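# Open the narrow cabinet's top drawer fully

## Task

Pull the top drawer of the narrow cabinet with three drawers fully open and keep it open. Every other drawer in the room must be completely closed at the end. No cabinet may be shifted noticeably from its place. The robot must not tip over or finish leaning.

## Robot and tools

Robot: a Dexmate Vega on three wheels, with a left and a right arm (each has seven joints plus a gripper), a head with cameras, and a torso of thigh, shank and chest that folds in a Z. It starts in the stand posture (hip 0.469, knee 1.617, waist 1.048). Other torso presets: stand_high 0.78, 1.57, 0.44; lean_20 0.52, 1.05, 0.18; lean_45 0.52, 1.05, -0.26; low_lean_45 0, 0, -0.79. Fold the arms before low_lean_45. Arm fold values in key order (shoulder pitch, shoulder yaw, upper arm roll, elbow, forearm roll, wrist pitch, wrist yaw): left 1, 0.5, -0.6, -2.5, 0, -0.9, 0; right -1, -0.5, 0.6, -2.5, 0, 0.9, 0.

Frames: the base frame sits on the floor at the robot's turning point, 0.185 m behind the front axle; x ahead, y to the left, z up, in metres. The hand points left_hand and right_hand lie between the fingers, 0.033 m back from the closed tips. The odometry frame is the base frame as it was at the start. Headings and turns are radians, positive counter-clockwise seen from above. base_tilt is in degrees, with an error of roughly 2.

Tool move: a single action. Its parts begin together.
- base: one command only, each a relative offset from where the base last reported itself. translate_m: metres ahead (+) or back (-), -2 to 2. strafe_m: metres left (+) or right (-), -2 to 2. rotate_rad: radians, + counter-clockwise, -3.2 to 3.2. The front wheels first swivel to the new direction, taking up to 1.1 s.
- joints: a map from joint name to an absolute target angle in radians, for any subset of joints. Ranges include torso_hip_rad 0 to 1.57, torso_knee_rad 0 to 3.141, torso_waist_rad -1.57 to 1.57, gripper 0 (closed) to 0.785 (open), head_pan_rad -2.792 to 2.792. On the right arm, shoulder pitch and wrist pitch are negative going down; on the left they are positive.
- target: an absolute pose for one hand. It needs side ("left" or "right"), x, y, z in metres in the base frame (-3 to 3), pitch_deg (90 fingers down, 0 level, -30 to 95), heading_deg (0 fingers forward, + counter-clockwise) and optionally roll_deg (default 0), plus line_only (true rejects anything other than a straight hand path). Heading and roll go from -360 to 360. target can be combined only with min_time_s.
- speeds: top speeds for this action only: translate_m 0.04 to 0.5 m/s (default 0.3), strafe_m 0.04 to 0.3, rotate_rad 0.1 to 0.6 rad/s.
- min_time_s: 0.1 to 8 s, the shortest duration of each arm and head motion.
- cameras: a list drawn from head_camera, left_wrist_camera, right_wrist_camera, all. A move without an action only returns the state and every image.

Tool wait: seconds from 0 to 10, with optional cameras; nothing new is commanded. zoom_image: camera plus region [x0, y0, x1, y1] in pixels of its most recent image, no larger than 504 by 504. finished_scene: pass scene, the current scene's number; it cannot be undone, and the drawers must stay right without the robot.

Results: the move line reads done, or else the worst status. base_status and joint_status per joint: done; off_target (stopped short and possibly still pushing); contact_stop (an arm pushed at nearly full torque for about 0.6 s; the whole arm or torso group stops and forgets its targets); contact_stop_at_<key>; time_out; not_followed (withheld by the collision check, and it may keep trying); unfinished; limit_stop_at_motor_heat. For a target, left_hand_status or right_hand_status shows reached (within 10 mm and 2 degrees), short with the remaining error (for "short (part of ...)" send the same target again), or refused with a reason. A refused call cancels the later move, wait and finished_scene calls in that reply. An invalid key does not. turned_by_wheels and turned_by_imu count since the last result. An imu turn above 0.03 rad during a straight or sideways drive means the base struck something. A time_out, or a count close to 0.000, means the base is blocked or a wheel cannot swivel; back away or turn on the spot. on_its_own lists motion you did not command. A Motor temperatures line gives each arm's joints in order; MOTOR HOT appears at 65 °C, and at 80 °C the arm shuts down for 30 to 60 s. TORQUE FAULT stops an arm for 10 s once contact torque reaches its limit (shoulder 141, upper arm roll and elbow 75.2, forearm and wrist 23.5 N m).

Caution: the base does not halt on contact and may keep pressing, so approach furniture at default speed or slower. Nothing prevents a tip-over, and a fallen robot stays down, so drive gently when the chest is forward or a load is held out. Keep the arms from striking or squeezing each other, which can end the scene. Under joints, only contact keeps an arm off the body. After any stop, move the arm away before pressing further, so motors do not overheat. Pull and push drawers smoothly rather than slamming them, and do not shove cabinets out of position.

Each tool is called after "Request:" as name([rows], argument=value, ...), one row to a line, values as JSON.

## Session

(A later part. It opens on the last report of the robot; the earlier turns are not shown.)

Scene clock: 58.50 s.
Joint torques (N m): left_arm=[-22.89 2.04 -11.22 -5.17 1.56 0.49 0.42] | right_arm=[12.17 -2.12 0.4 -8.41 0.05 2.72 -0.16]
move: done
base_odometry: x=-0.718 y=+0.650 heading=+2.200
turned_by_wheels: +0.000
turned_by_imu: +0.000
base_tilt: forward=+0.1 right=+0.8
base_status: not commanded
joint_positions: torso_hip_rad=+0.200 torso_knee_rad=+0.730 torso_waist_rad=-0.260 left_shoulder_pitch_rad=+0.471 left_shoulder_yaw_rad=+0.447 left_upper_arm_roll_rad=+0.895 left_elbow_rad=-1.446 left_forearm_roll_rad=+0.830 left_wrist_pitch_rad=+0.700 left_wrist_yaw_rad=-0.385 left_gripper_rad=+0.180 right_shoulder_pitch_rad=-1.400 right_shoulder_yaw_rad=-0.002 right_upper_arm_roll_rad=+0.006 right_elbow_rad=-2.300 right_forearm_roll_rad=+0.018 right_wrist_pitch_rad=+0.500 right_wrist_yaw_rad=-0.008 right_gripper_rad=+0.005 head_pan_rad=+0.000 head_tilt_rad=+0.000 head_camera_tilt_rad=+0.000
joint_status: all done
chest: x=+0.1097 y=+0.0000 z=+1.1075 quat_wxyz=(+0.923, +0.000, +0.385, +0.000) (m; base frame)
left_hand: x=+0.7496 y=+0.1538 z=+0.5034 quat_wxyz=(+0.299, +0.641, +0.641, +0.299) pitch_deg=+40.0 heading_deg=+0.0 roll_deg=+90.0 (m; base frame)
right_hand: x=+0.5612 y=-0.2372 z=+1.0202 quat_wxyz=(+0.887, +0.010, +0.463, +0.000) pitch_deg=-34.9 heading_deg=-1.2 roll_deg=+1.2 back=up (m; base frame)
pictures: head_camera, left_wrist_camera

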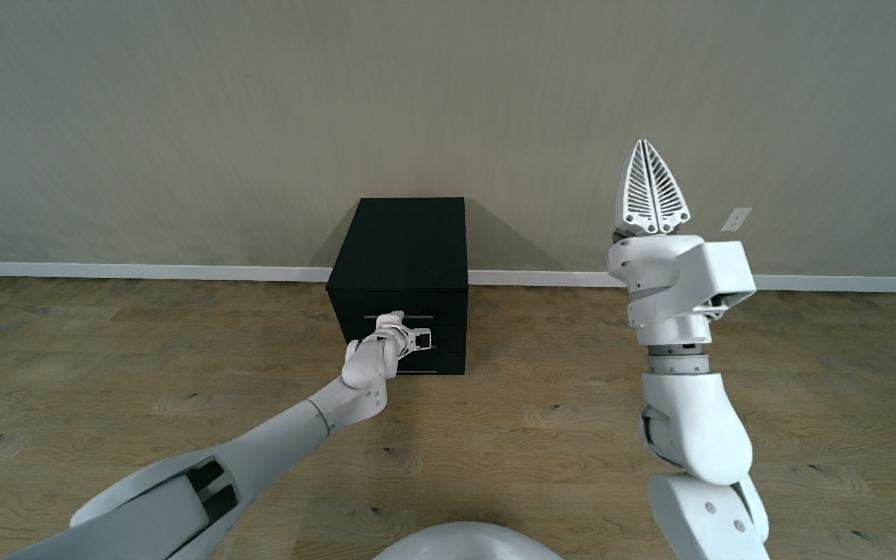

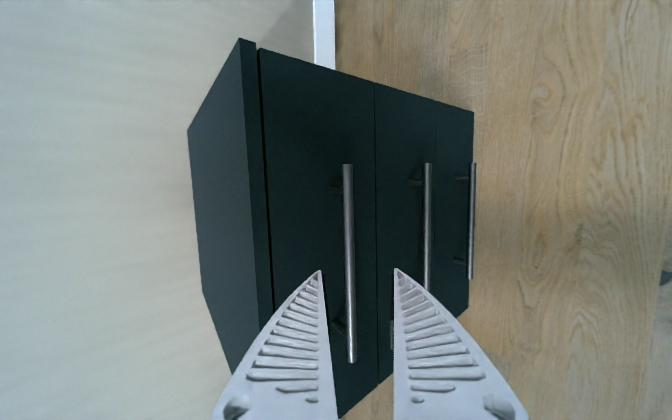

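Request:
move(target={"side": "left", "x": 0.8, "y": 0.154, "z": 0.465, "pitch_deg": 40, "heading_deg": 0, "roll_deg": 90}, cameras=["head_camera", "left_wrist_camera"])

Request:
zoom_image(camera="left_wrist_camera", region=[220, 140, 470, 390])

Request:
zoom_image(camera="head_camera", region=[350, 260, 470, 380])

Scene clock: 62.23 s.
Joint torques (N m): left_arm=[-25.96 -3 -3.33 -4.99 0.8 -0.3 1.02] | right_arm=[12.27 -1.38 0.71 -8.38 0.03 2.12 0.19]
move: done
base_odometry: x=-0.718 y=+0.650 heading=+2.200
turned_by_wheels: +0.000
turned_by_imu: +0.000
base_tilt: forward=+0.1 right=+0.7
base_status: not commanded
joint_positions: torso_hip_rad=+0.200 torso_knee_rad=+0.730 torso_waist_rad=-0.260 left_shoulder_pitch_rad=+0.309 left_shoulder_yaw_rad=+0.262 left_upper_arm_roll_rad=+0.903 left_elbow_rad=-0.959 left_forearm_roll_rad=+0.746 left_wrist_pitch_rad=+0.492 left_wrist_yaw_rad=-0.213 left_gripper_rad=+0.180 right_shoulder_pitch_rad=-1.400 right_shoulder_yaw_rad=-0.002 right_upper_arm_roll_rad=+0.006 right_elbow_rad=-2.300 right_forearm_roll_rad=+0.018 right_wrist_pitch_rad=+0.500 right_wrist_yaw_rad=-0.008 right_gripper_rad=+0.005 head_pan_rad=+0.000 head_tilt_rad=+0.000 head_camera_tilt_rad=+0.000
joint_status: not commanded
chest: x=+0.1097 y=+0.0000 z=+1.1075 quat_wxyz=(+0.923, +0.000, +0.385, +0.000) (m; base frame)
left_hand: x=+0.7995 y=+0.1542 z=+0.4650 quat_wxyz=(+0.299, +0.641, +0.641, +0.299) pitch_deg=+40.0 heading_deg=+0.0 roll_deg=-90.0 (m; base frame)
left_hand_status: reached (straight line, planned for 1.9 s): 1 mm and 0.0 deg off.
right_hand: x=+0.5612 y=-0.2372 z=+1.0202 quat_wxyz=(+0.887, +0.010, +0.463, +0.000) pitch_deg=-34.9 heading_deg=-1.2 roll_deg=+1.2 back=up (m; base frame)
pictures: head_camera, left_wrist_camera

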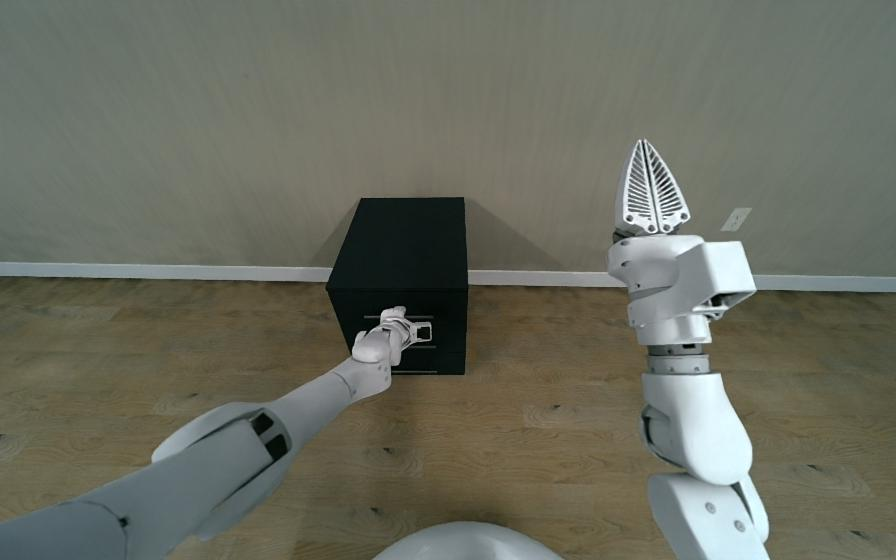

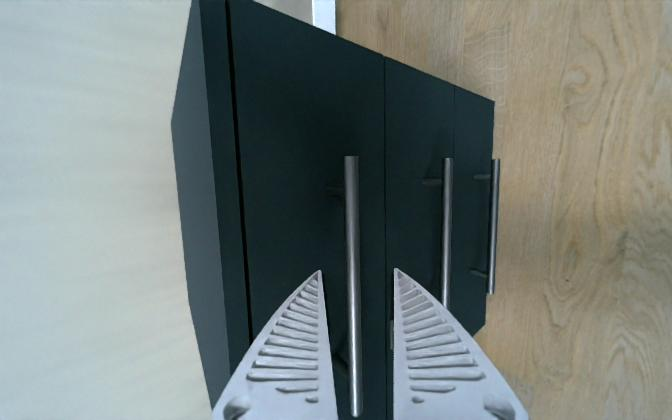

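Scaled by 2.016 from the camera's 672x420 image, which has a finer 960x600 frame.

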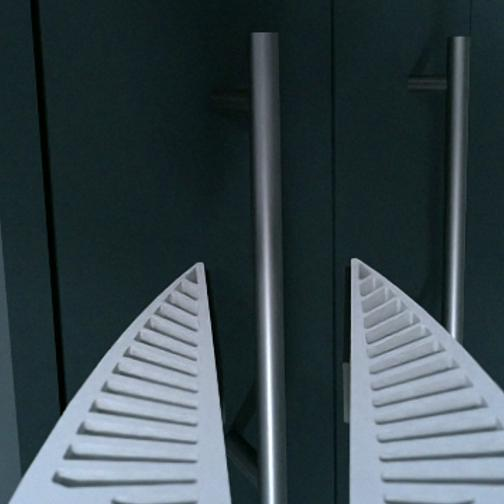

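Scaled by 4.200 from the camera's 896x560 image, which has a finer 960x600 frame.

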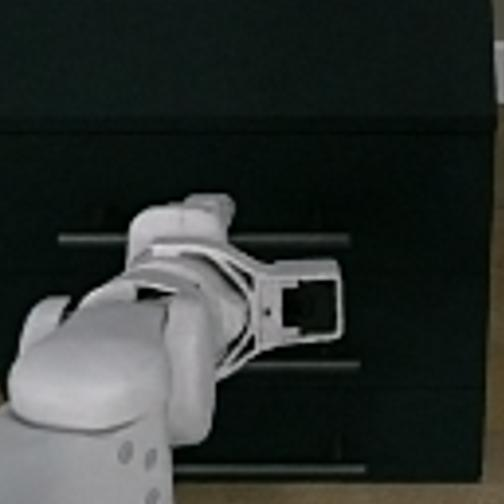

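Request:
move(joints={"left_gripper_rad": 0.14})

Request:
move(target={"side": "left", "x": 0.816, "y": 0.154, "z": 0.4565, "pitch_deg": 40, "heading_deg": 0, "roll_deg": 90}, cameras=["head_camera", "left_wrist_camera"])

Request:
zoom_image(camera="left_wrist_camera", region=[220, 140, 470, 390])

Scene clock: 63.23 s.
Joint torques (N m): left_arm=[-27.32 -4.1 -3.05 -4.44 0.74 0.46 0.99] | right_arm=[12.94 -1.23 -0.08 -8.48 0.06 2.06 0.02]
move: done
base_odometry: x=-0.718 y=+0.650 heading=+2.200
turned_by_wheels: +0.000
turned_by_imu: +0.000
base_tilt: forward=+0.1 right=+0.8
base_status: not commanded
joint_positions: torso_hip_rad=+0.200 torso_knee_rad=+0.730 torso_waist_rad=-0.260 left_shoulder_pitch_rad=+0.308 left_shoulder_yaw_rad=+0.260 left_upper_arm_roll_rad=+0.903 left_elbow_rad=-0.956 left_forearm_roll_rad=+0.746 left_wrist_pitch_rad=+0.491 left_wrist_yaw_rad=-0.211 left_gripper_rad=+0.140 right_shoulder_pitch_rad=-1.400 right_shoulder_yaw_rad=-0.002 right_upper_arm_roll_rad=+0.006 right_elbow_rad=-2.300 right_forearm_roll_rad=+0.018 right_wrist_pitch_rad=+0.500 right_wrist_yaw_rad=-0.008 right_gripper_rad=+0.005 head_pan_rad=+0.000 head_tilt_rad=+0.000 head_camera_tilt_rad=+0.000
joint_status: all done
chest: x=+0.1097 y=+0.0000 z=+1.1075 quat_wxyz=(+0.923, +0.000, +0.385, +0.000) (m; base frame)
left_hand: x=+0.7998 y=+0.1542 z=+0.4648 quat_wxyz=(+0.299, +0.641, +0.641, +0.299) pitch_deg=+40.0 heading_deg=+0.0 roll_deg=-90.0 (m; base frame)
right_hand: x=+0.5612 y=-0.2372 z=+1.0202 quat_wxyz=(+0.887, +0.010, +0.463, +0.000) pitch_deg=-34.9 heading_deg=-1.2 roll_deg=+1.2 back=up (m; base frame)
pictures: none

Scene clock: 65.50 s.
Joint torques (N m): left_arm=[-27.39 -5.42 -2.2 -3.84 0.66 0.32 0.84] | right_arm=[13.46 -0.01 0.35 -8.62 0.14 2.3 0.04]
move: done
base_odometry: x=-0.718 y=+0.650 heading=+2.200
turned_by_wheels: +0.000
turned_by_imu: +0.000
base_tilt: forward=+0.1 right=+0.7
base_status: not commanded
joint_positions: torso_hip_rad=+0.200 torso_knee_rad=+0.730 torso_waist_rad=-0.260 left_shoulder_pitch_rad=+0.229 left_shoulder_yaw_rad=+0.174 left_upper_arm_roll_rad=+0.908 left_elbow_rad=-0.728 left_forearm_roll_rad=+0.717 left_wrist_pitch_rad=+0.398 left_wrist_yaw_rad=-0.140 left_gripper_rad=+0.140 right_shoulder_pitch_rad=-1.400 right_shoulder_yaw_rad=-0.002 right_upper_arm_roll_rad=+0.006 right_elbow_rad=-2.300 right_forearm_roll_rad=+0.018 right_wrist_pitch_rad=+0.500 right_wrist_yaw_rad=-0.008 right_gripper_rad=+0.005 head_pan_rad=+0.000 head_tilt_rad=+0.000 head_camera_tilt_rad=+0.000
joint_status: not commanded
chest: x=+0.1097 y=+0.0000 z=+1.1075 quat_wxyz=(+0.923, +0.000, +0.385, +0.000) (m; base frame)
left_hand: x=+0.8156 y=+0.1542 z=+0.4564 quat_wxyz=(+0.299, +0.641, +0.641, +0.299) pitch_deg=+40.0 heading_deg=+0.0 roll_deg=-90.0 (m; base frame)
left_hand_status: reached (straight line, planned for 1.1 s): 0 mm and 0.0 deg off.
right_hand: x=+0.5612 y=-0.2372 z=+1.0202 quat_wxyz=(+0.887, +0.010, +0.463, +0.000) pitch_deg=-34.9 heading_deg=-1.2 roll_deg=+1.2 back=up (m; base frame)
pictures: head_camera, left_wrist_camera

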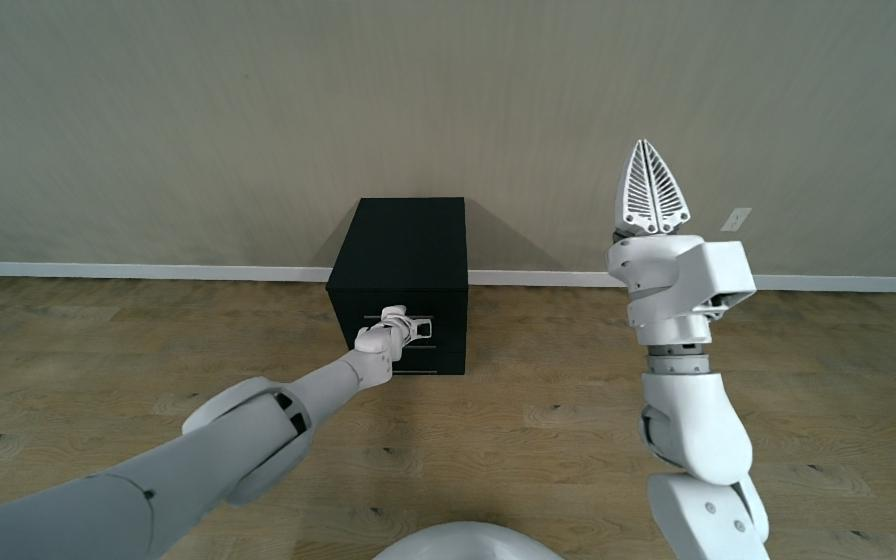

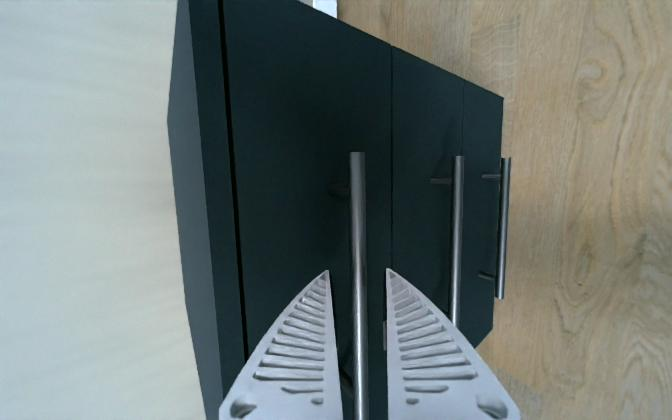

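Scaled by 2.016 from the camera's 672x420 image, which has a finer 960x600 frame.

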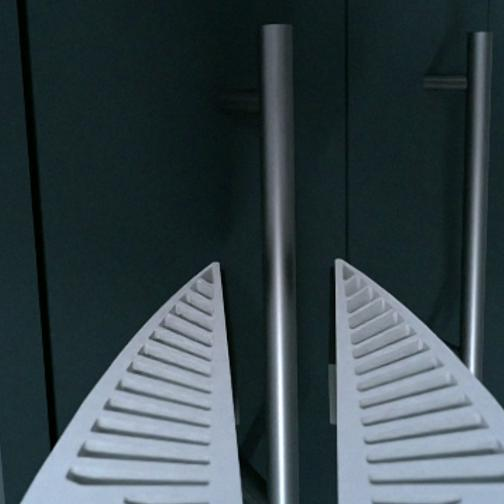

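Request:
move(joints={"left_gripper_rad": 0.0}, cameras=["left_wrist_camera"])

Request:
zoom_image(camera="left_wrist_camera", region=[220, 140, 470, 390])

Scene clock: 66.30 s.
Joint torques (N m): left_arm=[-30.06 -3.94 -2.4 -4.12 0.59 -0.87 1.26] | right_arm=[12.59 -1.24 0.62 -7.84 0.06 2.41 -0.02]
move: done
base_odometry: x=-0.718 y=+0.650 heading=+2.200
turned_by_wheels: +0.000
turned_by_imu: +0.000
base_tilt: forward=+0.1 right=+0.7
base_status: not commanded
joint_positions: torso_hip_rad=+0.200 torso_knee_rad=+0.730 torso_waist_rad=-0.260 left_shoulder_pitch_rad=+0.227 left_shoulder_yaw_rad=+0.173 left_upper_arm_roll_rad=+0.908 left_elbow_rad=-0.725 left_forearm_roll_rad=+0.717 left_wrist_pitch_rad=+0.397 left_wrist_yaw_rad=-0.139 left_gripper_rad=+0.000 right_shoulder_pitch_rad=-1.400 right_shoulder_yaw_rad=-0.002 right_upper_arm_roll_rad=+0.006 right_elbow_rad=-2.300 right_forearm_roll_rad=+0.018 right_wrist_pitch_rad=+0.500 right_wrist_yaw_rad=-0.008 right_gripper_rad=+0.005 head_pan_rad=+0.000 head_tilt_rad=+0.000 head_camera_tilt_rad=+0.000
joint_status: all done
chest: x=+0.1097 y=+0.0000 z=+1.1075 quat_wxyz=(+0.923, +0.000, +0.385, +0.000) (m; base frame)
left_hand: x=+0.8157 y=+0.1542 z=+0.4562 quat_wxyz=(+0.299, +0.641, +0.641, +0.299) pitch_deg=+40.0 heading_deg=+0.0 roll_deg=-90.0 (m; base frame)
right_hand: x=+0.5612 y=-0.2372 z=+1.0202 quat_wxyz=(+0.887, +0.010, +0.463, +0.000) pitch_deg=-34.9 heading_deg=-1.2 roll_deg=+1.2 back=up (m; base frame)
pictures: left_wrist_camera

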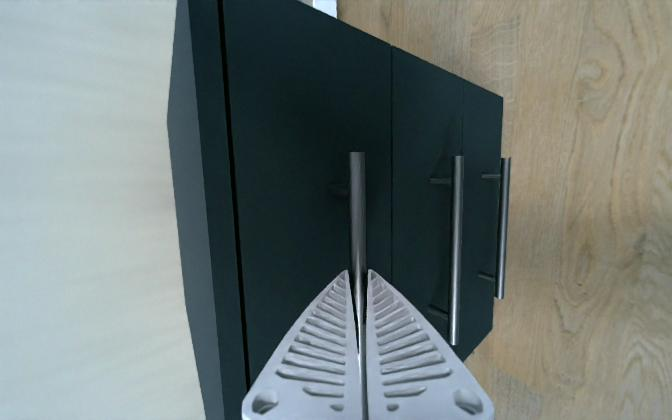

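Scaled by 2.016 from the camera's 672x420 image, which has a finer 960x600 frame.

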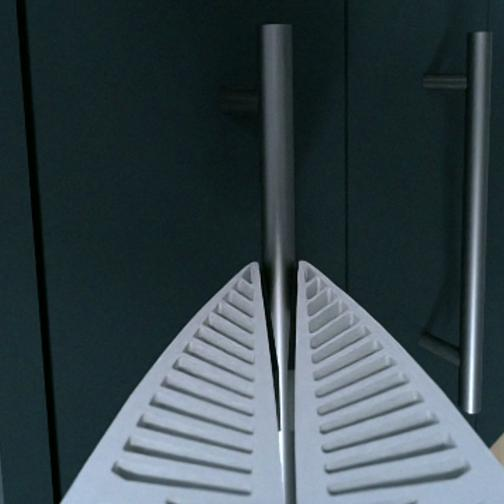

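Request:
move(base={"translate_m": -0.12}, speeds={"translate_m": 0.08}, cameras=["head_camera", "left_wrist_camera"])

Scene clock: 68.80 s.
Joint torques (N m): left_arm=[-26.89 -3.37 -3.37 -4.49 0.55 -0.78 0.84] | right_arm=[14.08 -1.72 0.5 -7.81 0.15 1.75 -0.09]
move: done
base_odometry: x=-0.647 y=+0.553 heading=+2.200
turned_by_wheels: +0.000
turned_by_imu: +0.000
base_tilt: forward=+0.1 right=+0.7
base_status: done
joint_positions: torso_hip_rad=+0.200 torso_knee_rad=+0.730 torso_waist_rad=-0.260 left_shoulder_pitch_rad=+0.227 left_shoulder_yaw_rad=+0.173 left_upper_arm_roll_rad=+0.908 left_elbow_rad=-0.724 left_forearm_roll_rad=+0.717 left_wrist_pitch_rad=+0.397 left_wrist_yaw_rad=-0.139 left_gripper_rad=+0.000 right_shoulder_pitch_rad=-1.400 right_shoulder_yaw_rad=-0.002 right_upper_arm_roll_rad=+0.006 right_elbow_rad=-2.300 right_forearm_roll_rad=+0.018 right_wrist_pitch_rad=+0.500 right_wrist_yaw_rad=-0.008 right_gripper_rad=+0.005 head_pan_rad=+0.000 head_tilt_rad=+0.000 head_camera_tilt_rad=+0.000
joint_status: not commanded
chest: x=+0.1097 y=+0.0000 z=+1.1075 quat_wxyz=(+0.923, +0.000, +0.385, +0.000) (m; base frame)
left_hand: x=+0.8158 y=+0.1542 z=+0.4564 quat_wxyz=(+0.299, +0.641, +0.641, +0.299) pitch_deg=+40.0 heading_deg=+0.0 roll_deg=-90.0 (m; base frame)
right_hand: x=+0.5612 y=-0.2372 z=+1.0202 quat_wxyz=(+0.887, +0.010, +0.463, +0.000) pitch_deg=-34.9 heading_deg=-1.2 roll_deg=+1.2 back=up (m; base frame)
pictures: head_camera, left_wrist_camera

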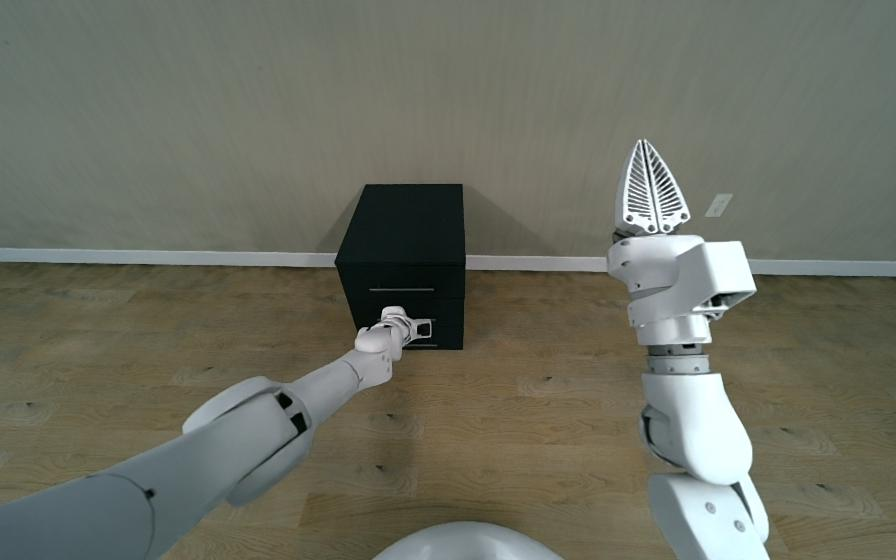

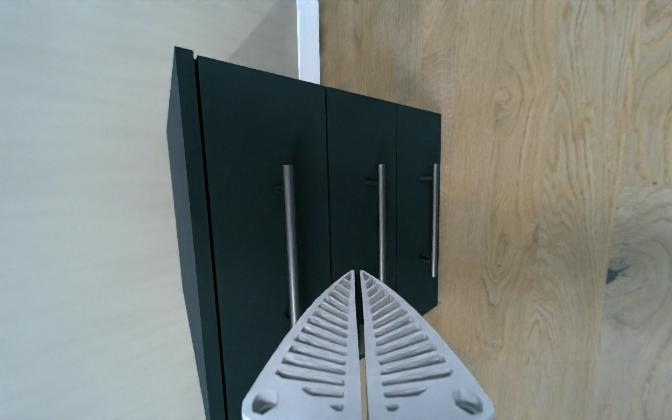

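Request:
zoom_image(camera="head_camera", region=[320, 220, 480, 380])

Scaled by 3.150 from the camera's 896x560 image, which has a finer 960x600 frame.

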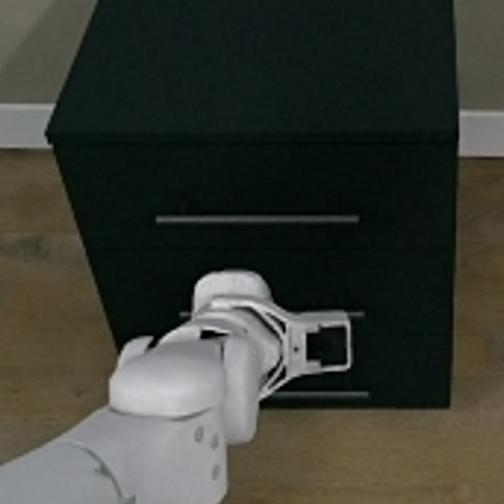

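Request:
move(target={"side": "left", "x": 0.72, "y": 0.154, "z": 0.56, "pitch_deg": 62, "heading_deg": 0, "roll_deg": 90})

Request:
move(base={"translate_m": 0.13}, joints={"left_gripper_rad": 0.16})

Request:
move(target={"side": "left", "x": 0.762, "y": 0.154, "z": 0.525, "pitch_deg": 62, "heading_deg": 0, "roll_deg": 90}, cameras=["head_camera", "left_wrist_camera"])

Request:
zoom_image(camera="left_wrist_camera", region=[220, 140, 470, 390])

Request:
zoom_image(camera="head_camera", region=[350, 260, 470, 380])

Scene clock: 75.30 s.
Joint torques (N m): left_arm=[-27.77 3.63 -8.08 -4.4 1.75 0.03 0.25] | right_arm=[13.17 -2.25 0.3 -8.89 0.09 2 -0.01]
move: done
base_odometry: x=-0.647 y=+0.553 heading=+2.200
turned_by_wheels: +0.000
turned_by_imu: +0.000
base_tilt: forward=+0.1 right=+0.7
base_status: not commanded
joint_positions: torso_hip_rad=+0.200 torso_knee_rad=+0.730 torso_waist_rad=-0.260 left_shoulder_pitch_rad=+0.227 left_shoulder_yaw_rad=+0.540 left_upper_arm_roll_rad=+0.947 left_elbow_rad=-1.627 left_forearm_roll_rad=+0.813 left_wrist_pitch_rad=+0.809 left_wrist_yaw_rad=-1.072 left_gripper_rad=+0.000 right_shoulder_pitch_rad=-1.400 right_shoulder_yaw_rad=-0.002 right_upper_arm_roll_rad=+0.006 right_elbow_rad=-2.300 right_forearm_roll_rad=+0.018 right_wrist_pitch_rad=+0.500 right_wrist_yaw_rad=-0.008 right_gripper_rad=+0.005 head_pan_rad=+0.000 head_tilt_rad=+0.000 head_camera_tilt_rad=+0.000
joint_status: not commanded
chest: x=+0.1097 y=+0.0000 z=+1.1075 quat_wxyz=(+0.923, +0.000, +0.385, +0.000) (m; base frame)
left_hand: x=+0.7204 y=+0.1540 z=+0.5594 quat_wxyz=(+0.172, +0.686, +0.686, +0.172) pitch_deg=+61.9 heading_deg=+0.0 roll_deg=+90.0 (m; base frame)
left_hand_status: reached (straight line, planned for 3.6 s): 1 mm and 0.1 deg off.
right_hand: x=+0.5612 y=-0.2372 z=+1.0202 quat_wxyz=(+0.887, +0.010, +0.463, +0.000) pitch_deg=-34.9 heading_deg=-1.2 roll_deg=+1.2 back=up (m; base frame)
pictures: none

Scene clock: 77.17 s.
Joint torques (N m): left_arm=[-26.99 1.69 -7.22 -5.78 1.64 0.33 -0.02] | right_arm=[12.74 -0.09 0.3 -8.28 0.21 1.95 -0.07]
move: done
base_odometry: x=-0.724 y=+0.658 heading=+2.199
turned_by_wheels: +0.000
turned_by_imu: +0.000
base_tilt: forward=+0.1 right=+0.8
base_status: done
joint_positions: torso_hip_rad=+0.200 torso_knee_rad=+0.730 torso_waist_rad=-0.260 left_shoulder_pitch_rad=+0.226 left_shoulder_yaw_rad=+0.541 left_upper_arm_roll_rad=+0.947 left_elbow_rad=-1.630 left_forearm_roll_rad=+0.813 left_wrist_pitch_rad=+0.811 left_wrist_yaw_rad=-1.075 left_gripper_rad=+0.160 right_shoulder_pitch_rad=-1.400 right_shoulder_yaw_rad=-0.002 right_upper_arm_roll_rad=+0.006 right_elbow_rad=-2.300 right_forearm_roll_rad=+0.018 right_wrist_pitch_rad=+0.500 right_wrist_yaw_rad=-0.008 right_gripper_rad=+0.005 head_pan_rad=+0.000 head_tilt_rad=+0.000 head_camera_tilt_rad=+0.000
joint_status: all done
chest: x=+0.1097 y=+0.0000 z=+1.1075 quat_wxyz=(+0.923, +0.000, +0.385, +0.000) (m; base frame)
left_hand: x=+0.7199 y=+0.1540 z=+0.5598 quat_wxyz=(+0.171, +0.686, +0.686, +0.171) pitch_deg=+62.0 heading_deg=+0.0 roll_deg=+90.0 (m; base frame)
right_hand: x=+0.5612 y=-0.2372 z=+1.0202 quat_wxyz=(+0.887, +0.010, +0.463, +0.000) pitch_deg=-34.9 heading_deg=-1.2 roll_deg=+1.2 back=up (m; base frame)
pictures: none

Scene clock: 79.80 s.
Joint torques (N m): left_arm=[-28.6 -2.4 -5.64 -4.05 1.04 -0.46 0.62] | right_arm=[12.52 -0.97 0.85 -7.35 0.02 1.62 -0.04]
move: done
base_odometry: x=-0.724 y=+0.658 heading=+2.199
turned_by_wheels: +0.000
turned_by_imu: +0.000
base_tilt: forward=+0.1 right=+0.8
base_status: not commanded
joint_positions: torso_hip_rad=+0.200 torso_knee_rad=+0.730 torso_waist_rad=-0.260 left_shoulder_pitch_rad=+0.154 left_shoulder_yaw_rad=+0.412 left_upper_arm_roll_rad=+0.946 left_elbow_rad=-1.304 left_forearm_roll_rad=+0.744 left_wrist_pitch_rad=+0.658 left_wrist_yaw_rad=-0.932 left_gripper_rad=+0.160 right_shoulder_pitch_rad=-1.400 right_shoulder_yaw_rad=-0.002 right_upper_arm_roll_rad=+0.006 right_elbow_rad=-2.300 right_forearm_roll_rad=+0.018 right_wrist_pitch_rad=+0.500 right_wrist_yaw_rad=-0.008 right_gripper_rad=+0.005 head_pan_rad=+0.000 head_tilt_rad=+0.000 head_camera_tilt_rad=+0.000
joint_status: not commanded
chest: x=+0.1097 y=+0.0000 z=+1.1075 quat_wxyz=(+0.923, +0.000, +0.385, +0.000) (m; base frame)
left_hand: x=+0.7614 y=+0.1542 z=+0.5252 quat_wxyz=(+0.171, +0.686, +0.686, +0.171) pitch_deg=+62.0 heading_deg=+0.0 roll_deg=-90.0 (m; base frame)
left_hand_status: reached (straight line, planned for 1.4 s): 1 mm and 0.0 deg off.
right_hand: x=+0.5612 y=-0.2372 z=+1.0202 quat_wxyz=(+0.887, +0.010, +0.463, +0.000) pitch_deg=-34.9 heading_deg=-1.2 roll_deg=+1.2 back=up (m; base frame)
pictures: head_camera, left_wrist_camera

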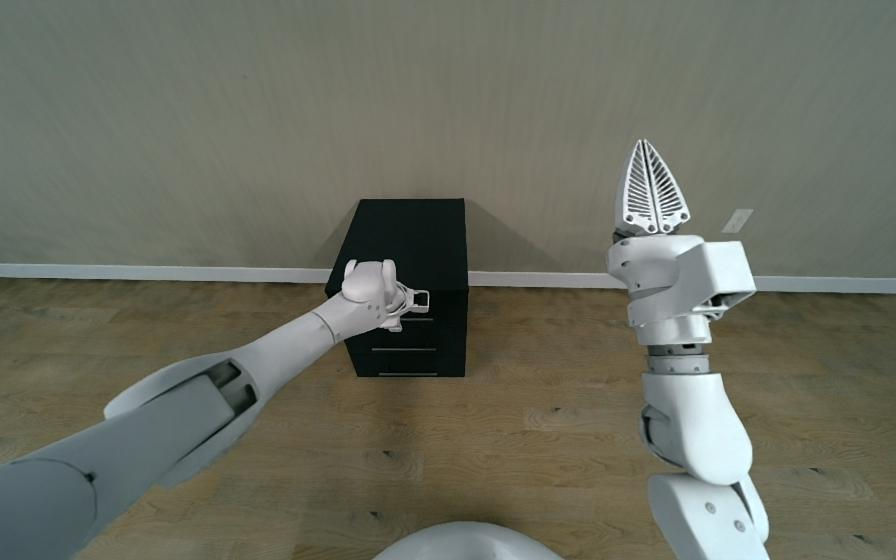

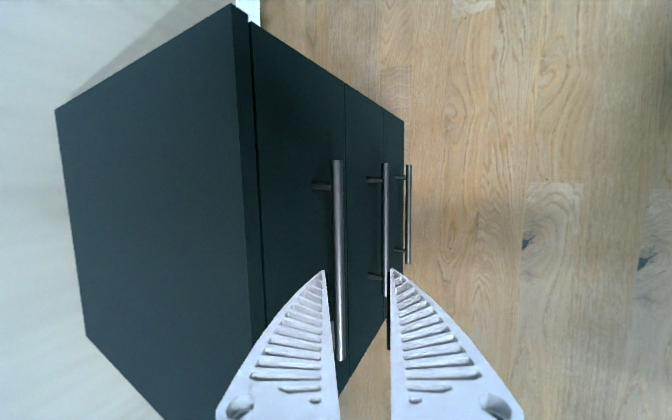

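Scaled by 2.016 from the camera's 672x420 image, which has a finer 960x600 frame.

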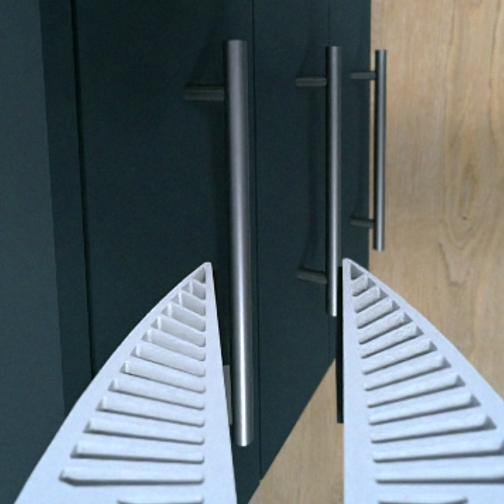

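Scaled by 4.200 from the camera's 896x560 image, which has a finer 960x600 frame.

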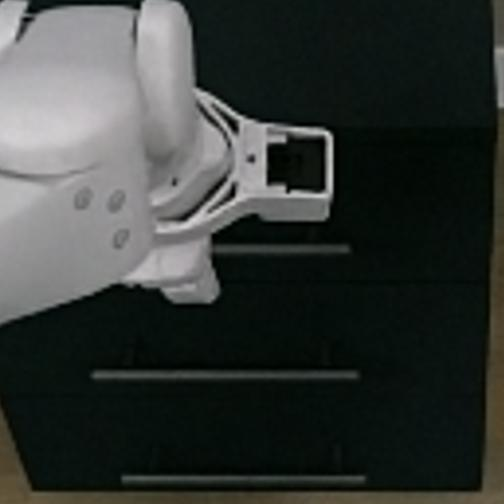

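Request:
move(target={"side": "left", "x": 0.79, "y": 0.154, "z": 0.484, "pitch_deg": 62, "heading_deg": 0, "roll_deg": 90}, cameras=["left_wrist_camera"])

Request:
zoom_image(camera="left_wrist_camera", region=[220, 140, 470, 390])

Scene clock: 83.20 s.
Joint torques (N m): left_arm=[-31.25 -3.69 -5.11 -5.49 0.6 0.22 0.94] | right_arm=[13.38 -0.93 0.63 -8.32 0.05 2.22 -0.03]
move: done
base_odometry: x=-0.724 y=+0.658 heading=+2.199
turned_by_wheels: +0.000
turned_by_imu: +0.000
base_tilt: forward=+0.1 right=+0.7
base_status: not commanded
joint_positions: torso_hip_rad=+0.200 torso_knee_rad=+0.730 torso_waist_rad=-0.260 left_shoulder_pitch_rad=+0.068 left_shoulder_yaw_rad=+0.252 left_upper_arm_roll_rad=+0.955 left_elbow_rad=-0.896 left_forearm_roll_rad=+0.682 left_wrist_pitch_rad=+0.480 left_wrist_yaw_rad=-0.757 left_gripper_rad=+0.160 right_shoulder_pitch_rad=-1.400 right_shoulder_yaw_rad=-0.002 right_upper_arm_roll_rad=+0.006 right_elbow_rad=-2.300 right_forearm_roll_rad=+0.018 right_wrist_pitch_rad=+0.500 right_wrist_yaw_rad=-0.008 right_gripper_rad=+0.005 head_pan_rad=+0.000 head_tilt_rad=+0.000 head_camera_tilt_rad=+0.000
joint_status: not commanded
chest: x=+0.1097 y=+0.0000 z=+1.1075 quat_wxyz=(+0.923, +0.000, +0.385, +0.000) (m; base frame)
left_hand: x=+0.7897 y=+0.1542 z=+0.4841 quat_wxyz=(+0.171, +0.686, +0.686, +0.171) pitch_deg=+62.0 heading_deg=+0.0 roll_deg=-90.0 (m; base frame)
left_hand_status: reached (straight line, planned for 1.6 s): 0 mm and 0.0 deg off.
right_hand: x=+0.5612 y=-0.2372 z=+1.0202 quat_wxyz=(+0.887, +0.010, +0.463, +0.000) pitch_deg=-34.9 heading_deg=-1.2 roll_deg=+1.2 back=up (m; base frame)
pictures: left_wrist_camera

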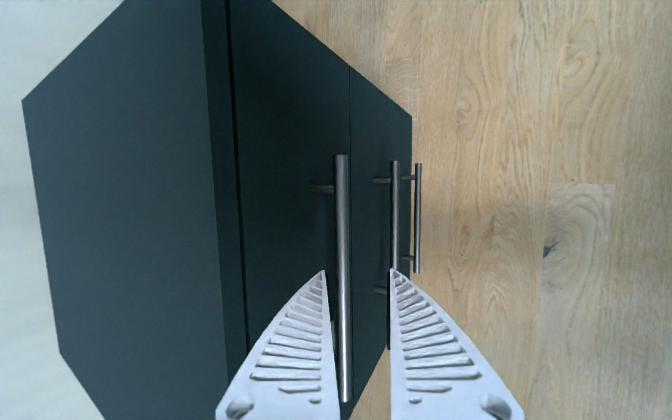

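Scaled by 2.016 from the camera's 672x420 image, which has a finer 960x600 frame.

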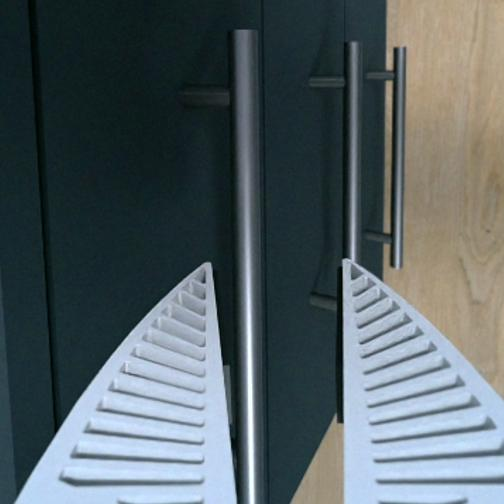

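Request:
move(target={"side": "left", "x": 0.809, "y": 0.154, "z": 0.453, "pitch_deg": 62, "heading_deg": 0, "roll_deg": 90}, cameras=["left_wrist_camera"])

Request:
zoom_image(camera="left_wrist_camera", region=[220, 140, 470, 390])

Scene clock: 83.77 s.
Joint torques (N m): left_arm=[-32.03 -4.42 -3.72 -3.29 0.64 0.15 0.66] | right_arm=[12.85 -1.51 0.12 -8.01 0.02 2.13 -0.17]
move: refused
base_odometry: x=-0.724 y=+0.658 heading=+2.199
turned_by_wheels: +0.000
turned_by_imu: +0.000
base_tilt: forward=+0.1 right=+0.8
base_status: not commanded
joint_positions: torso_hip_rad=+0.200 torso_knee_rad=+0.730 torso_waist_rad=-0.260 left_shoulder_pitch_rad=+0.067 left_shoulder_yaw_rad=+0.251 left_upper_arm_roll_rad=+0.955 left_elbow_rad=-0.893 left_forearm_roll_rad=+0.682 left_wrist_pitch_rad=+0.479 left_wrist_yaw_rad=-0.756 left_gripper_rad=+0.160 right_shoulder_pitch_rad=-1.400 right_shoulder_yaw_rad=-0.002 right_upper_arm_roll_rad=+0.006 right_elbow_rad=-2.300 right_forearm_roll_rad=+0.018 right_wrist_pitch_rad=+0.500 right_wrist_yaw_rad=-0.008 right_gripper_rad=+0.005 head_pan_rad=+0.000 head_tilt_rad=+0.000 head_camera_tilt_rad=+0.000
joint_status: not commanded
chest: x=+0.1097 y=+0.0000 z=+1.1075 quat_wxyz=(+0.923, +0.000, +0.385, +0.000) (m; base frame)
left_hand: x=+0.7898 y=+0.1542 z=+0.4839 quat_wxyz=(+0.171, +0.686, +0.686, +0.171) pitch_deg=+62.0 heading_deg=+0.0 roll_deg=-90.0 (m; base frame)
left_hand_status: refused: no posture of the arm gets there (out of reach): the closest leaves the hand 1.0 cm and 0 deg from the pose. Nothing moved. At pitch 47 a posture exists at this place; the way there is not checked.
right_hand: x=+0.5612 y=-0.2372 z=+1.0202 quat_wxyz=(+0.887, +0.010, +0.463, +0.000) pitch_deg=-34.9 heading_deg=-1.2 roll_deg=+1.2 back=up (m; base frame)
pictures: left_wrist_camera

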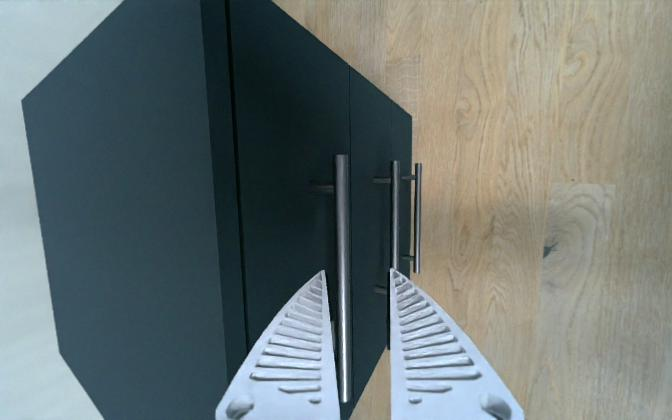

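Scaled by 2.016 from the camera's 672x420 image, which has a finer 960x600 frame.

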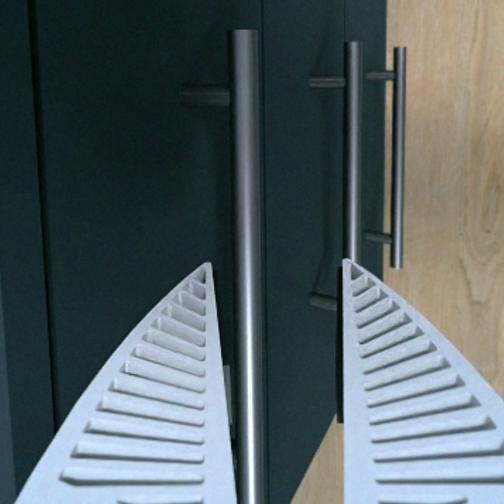

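Request:
move(target={"side": "left", "x": 0.69, "y": 0.154, "z": 0.535, "pitch_deg": 62, "heading_deg": 0, "roll_deg": 90})

Request:
move(base={"translate_m": 0.09})

Request:
move(target={"side": "left", "x": 0.704, "y": 0.154, "z": 0.484, "pitch_deg": 62, "heading_deg": 0, "roll_deg": 90}, cameras=["left_wrist_camera"])

Request:
zoom_image(camera="left_wrist_camera", region=[220, 140, 470, 390])

Scene clock: 88.23 s.
Joint torques (N m): left_arm=[-15.49 1.08 -6.56 -5.47 1.74 0.57 -0.07] | right_arm=[12.23 -0.9 0.36 -7.69 -0.01 1.96 0.03]
move: done
base_odometry: x=-0.724 y=+0.658 heading=+2.199
turned_by_wheels: +0.000
turned_by_imu: +0.000
base_tilt: forward=+0.1 right=+0.7
base_status: not commanded
joint_positions: torso_hip_rad=+0.200 torso_knee_rad=+0.730 torso_waist_rad=-0.260 left_shoulder_pitch_rad=+0.307 left_shoulder_yaw_rad=+0.569 left_upper_arm_roll_rad=+0.954 left_elbow_rad=-1.691 left_forearm_roll_rad=+0.823 left_wrist_pitch_rad=+0.844 left_wrist_yaw_rad=-1.028 left_gripper_rad=+0.160 right_shoulder_pitch_rad=-1.400 right_shoulder_yaw_rad=-0.002 right_upper_arm_roll_rad=+0.006 right_elbow_rad=-2.300 right_forearm_roll_rad=+0.018 right_wrist_pitch_rad=+0.500 right_wrist_yaw_rad=-0.008 right_gripper_rad=+0.005 head_pan_rad=+0.000 head_tilt_rad=+0.000 head_camera_tilt_rad=+0.000
joint_status: not commanded
chest: x=+0.1097 y=+0.0000 z=+1.1075 quat_wxyz=(+0.923, +0.000, +0.385, +0.000) (m; base frame)
left_hand: x=+0.6908 y=+0.1540 z=+0.5347 quat_wxyz=(+0.171, +0.686, +0.686, +0.171) pitch_deg=+62.0 heading_deg=+0.0 roll_deg=+90.0 (m; base frame)
left_hand_status: reached (straight line, planned for 2.8 s): 1 mm and 0.0 deg off.
right_hand: x=+0.5612 y=-0.2372 z=+1.0202 quat_wxyz=(+0.887, +0.010, +0.463, +0.000) pitch_deg=-34.9 heading_deg=-1.2 roll_deg=+1.2 back=up (m; base frame)
pictures: none

Scene clock: 89.87 s.
Joint torques (N m): left_arm=[-15.9 2.44 -6.76 -4.79 1.66 -0.22 0.2] | right_arm=[13.36 0.22 0.44 -7.56 0.14 2.46 -0.17]
move: done
base_odometry: x=-0.777 y=+0.731 heading=+2.199
turned_by_wheels: +0.000
turned_by_imu: +0.000
base_tilt: forward=+0.1 right=+0.8
base_status: done
joint_positions: torso_hip_rad=+0.200 torso_knee_rad=+0.730 torso_waist_rad=-0.260 left_shoulder_pitch_rad=+0.308 left_shoulder_yaw_rad=+0.570 left_upper_arm_roll_rad=+0.954 left_elbow_rad=-1.695 left_forearm_roll_rad=+0.824 left_wrist_pitch_rad=+0.846 left_wrist_yaw_rad=-1.029 left_gripper_rad=+0.160 right_shoulder_pitch_rad=-1.400 right_shoulder_yaw_rad=-0.002 right_upper_arm_roll_rad=+0.006 right_elbow_rad=-2.300 right_forearm_roll_rad=+0.018 right_wrist_pitch_rad=+0.500 right_wrist_yaw_rad=-0.008 right_gripper_rad=+0.005 head_pan_rad=+0.000 head_tilt_rad=+0.000 head_camera_tilt_rad=+0.000
joint_status: not commanded
chest: x=+0.1097 y=+0.0000 z=+1.1075 quat_wxyz=(+0.923, +0.000, +0.385, +0.000) (m; base frame)
left_hand: x=+0.6901 y=+0.1540 z=+0.5351 quat_wxyz=(+0.171, +0.686, +0.686, +0.171) pitch_deg=+62.0 heading_deg=+0.0 roll_deg=+90.0 (m; base frame)
right_hand: x=+0.5612 y=-0.2372 z=+1.0202 quat_wxyz=(+0.887, +0.010, +0.463, +0.000) pitch_deg=-34.9 heading_deg=-1.2 roll_deg=+1.2 back=up (m; base frame)
pictures: none

Scene clock: 92.13 s.
Joint torques (N m): left_arm=[-26.76 -1.73 -12.21 -4.45 1.11 0.11 0.57] | right_arm=[12.16 -1.55 0.44 -8.87 0.08 2.54 0.03]
move: done
base_odometry: x=-0.777 y=+0.731 heading=+2.199
turned_by_wheels: +0.000
turned_by_imu: +0.000
base_tilt: forward=+0.1 right=+0.8
base_status: not commanded
joint_positions: torso_hip_rad=+0.200 torso_knee_rad=+0.730 torso_waist_rad=-0.260 left_shoulder_pitch_rad=+0.310 left_shoulder_yaw_rad=+0.479 left_upper_arm_roll_rad=+0.952 left_elbow_rad=-1.468 left_forearm_roll_rad=+0.768 left_wrist_pitch_rad=+0.736 left_wrist_yaw_rad=-0.876 left_gripper_rad=+0.160 right_shoulder_pitch_rad=-1.400 right_shoulder_yaw_rad=-0.002 right_upper_arm_roll_rad=+0.006 right_elbow_rad=-2.300 right_forearm_roll_rad=+0.018 right_wrist_pitch_rad=+0.500 right_wrist_yaw_rad=-0.008 right_gripper_rad=+0.005 head_pan_rad=+0.000 head_tilt_rad=+0.000 head_camera_tilt_rad=+0.000
joint_status: not commanded
chest: x=+0.1097 y=+0.0000 z=+1.1075 quat_wxyz=(+0.923, +0.000, +0.385, +0.000) (m; base frame)
left_hand: x=+0.7035 y=+0.1541 z=+0.4846 quat_wxyz=(+0.171, +0.686, +0.686, +0.171) pitch_deg=+62.0 heading_deg=+0.0 roll_deg=-90.0 (m; base frame)
left_hand_status: reached (straight line, planned for 1.1 s): 1 mm and 0.0 deg off.
right_hand: x=+0.5612 y=-0.2372 z=+1.0202 quat_wxyz=(+0.887, +0.010, +0.463, +0.000) pitch_deg=-34.9 heading_deg=-1.2 roll_deg=+1.2 back=up (m; base frame)
pictures: left_wrist_camera

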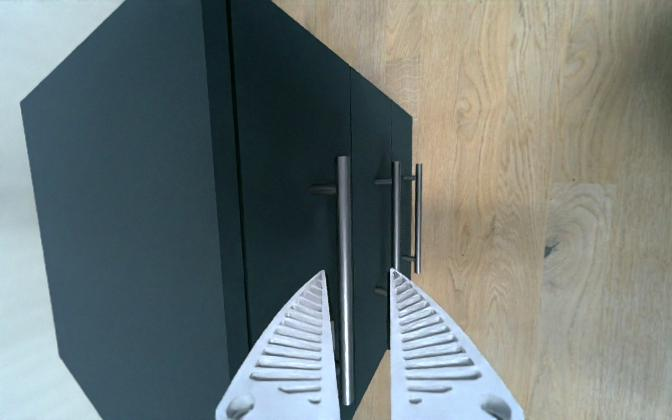

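Scaled by 2.016 from the camera's 672x420 image, which has a finer 960x600 frame.

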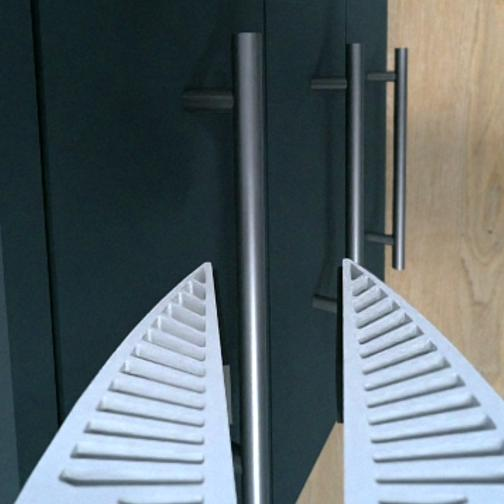

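Request:
move(target={"side": "left", "x": 0.7235, "y": 0.154, "z": 0.452, "pitch_deg": 62, "heading_deg": 0, "roll_deg": 90}, cameras=["left_wrist_camera"])

Request:
zoom_image(camera="left_wrist_camera", region=[220, 140, 470, 390])

Scene clock: 94.73 s.
Joint torques (N m): left_arm=[-26.8 -1.94 -4.51 -4.39 0.62 0.24 0.5] | right_arm=[12.01 -1.95 0.59 -6.89 0.08 1.9 -0.12]
move: done
base_odometry: x=-0.777 y=+0.731 heading=+2.199
turned_by_wheels: +0.000
turned_by_imu: +0.000
base_tilt: forward=+0.1 right=+0.8
base_status: not commanded
joint_positions: torso_hip_rad=+0.200 torso_knee_rad=+0.730 torso_waist_rad=-0.260 left_shoulder_pitch_rad=+0.266 left_shoulder_yaw_rad=+0.384 left_upper_arm_roll_rad=+0.954 left_elbow_rad=-1.228 left_forearm_roll_rad=+0.723 left_wrist_pitch_rad=+0.627 left_wrist_yaw_rad=-0.763 left_gripper_rad=+0.160 right_shoulder_pitch_rad=-1.400 right_shoulder_yaw_rad=-0.002 right_upper_arm_roll_rad=+0.006 right_elbow_rad=-2.300 right_forearm_roll_rad=+0.018 right_wrist_pitch_rad=+0.500 right_wrist_yaw_rad=-0.008 right_gripper_rad=+0.005 head_pan_rad=+0.000 head_tilt_rad=+0.000 head_camera_tilt_rad=+0.000
joint_status: not commanded
chest: x=+0.1097 y=+0.0000 z=+1.1075 quat_wxyz=(+0.923, +0.000, +0.385, +0.000) (m; base frame)
left_hand: x=+0.7231 y=+0.1542 z=+0.4523 quat_wxyz=(+0.171, +0.686, +0.686, +0.171) pitch_deg=+62.0 heading_deg=+0.0 roll_deg=-90.0 (m; base frame)
left_hand_status: reached (straight line, planned for 1.1 s): 1 mm and 0.0 deg off.
right_hand: x=+0.5612 y=-0.2372 z=+1.0202 quat_wxyz=(+0.887, +0.010, +0.463, +0.000) pitch_deg=-34.9 heading_deg=-1.2 roll_deg=+1.2 back=up (m; base frame)
pictures: left_wrist_camera

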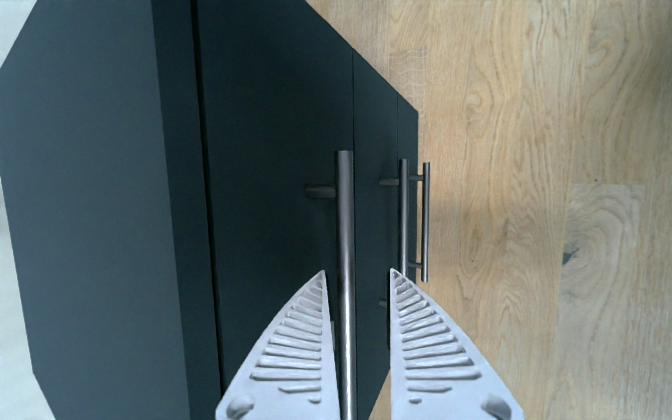

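Scaled by 2.016 from the camera's 672x420 image, which has a finer 960x600 frame.

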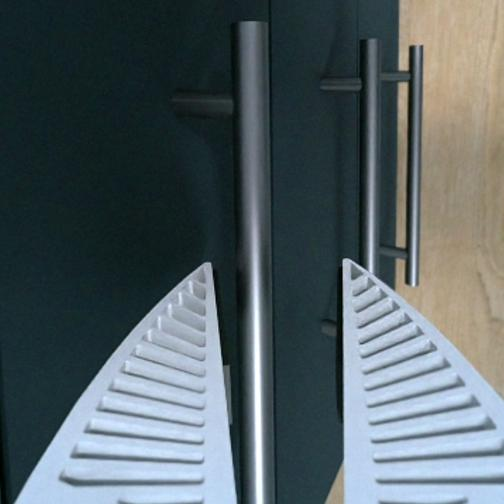

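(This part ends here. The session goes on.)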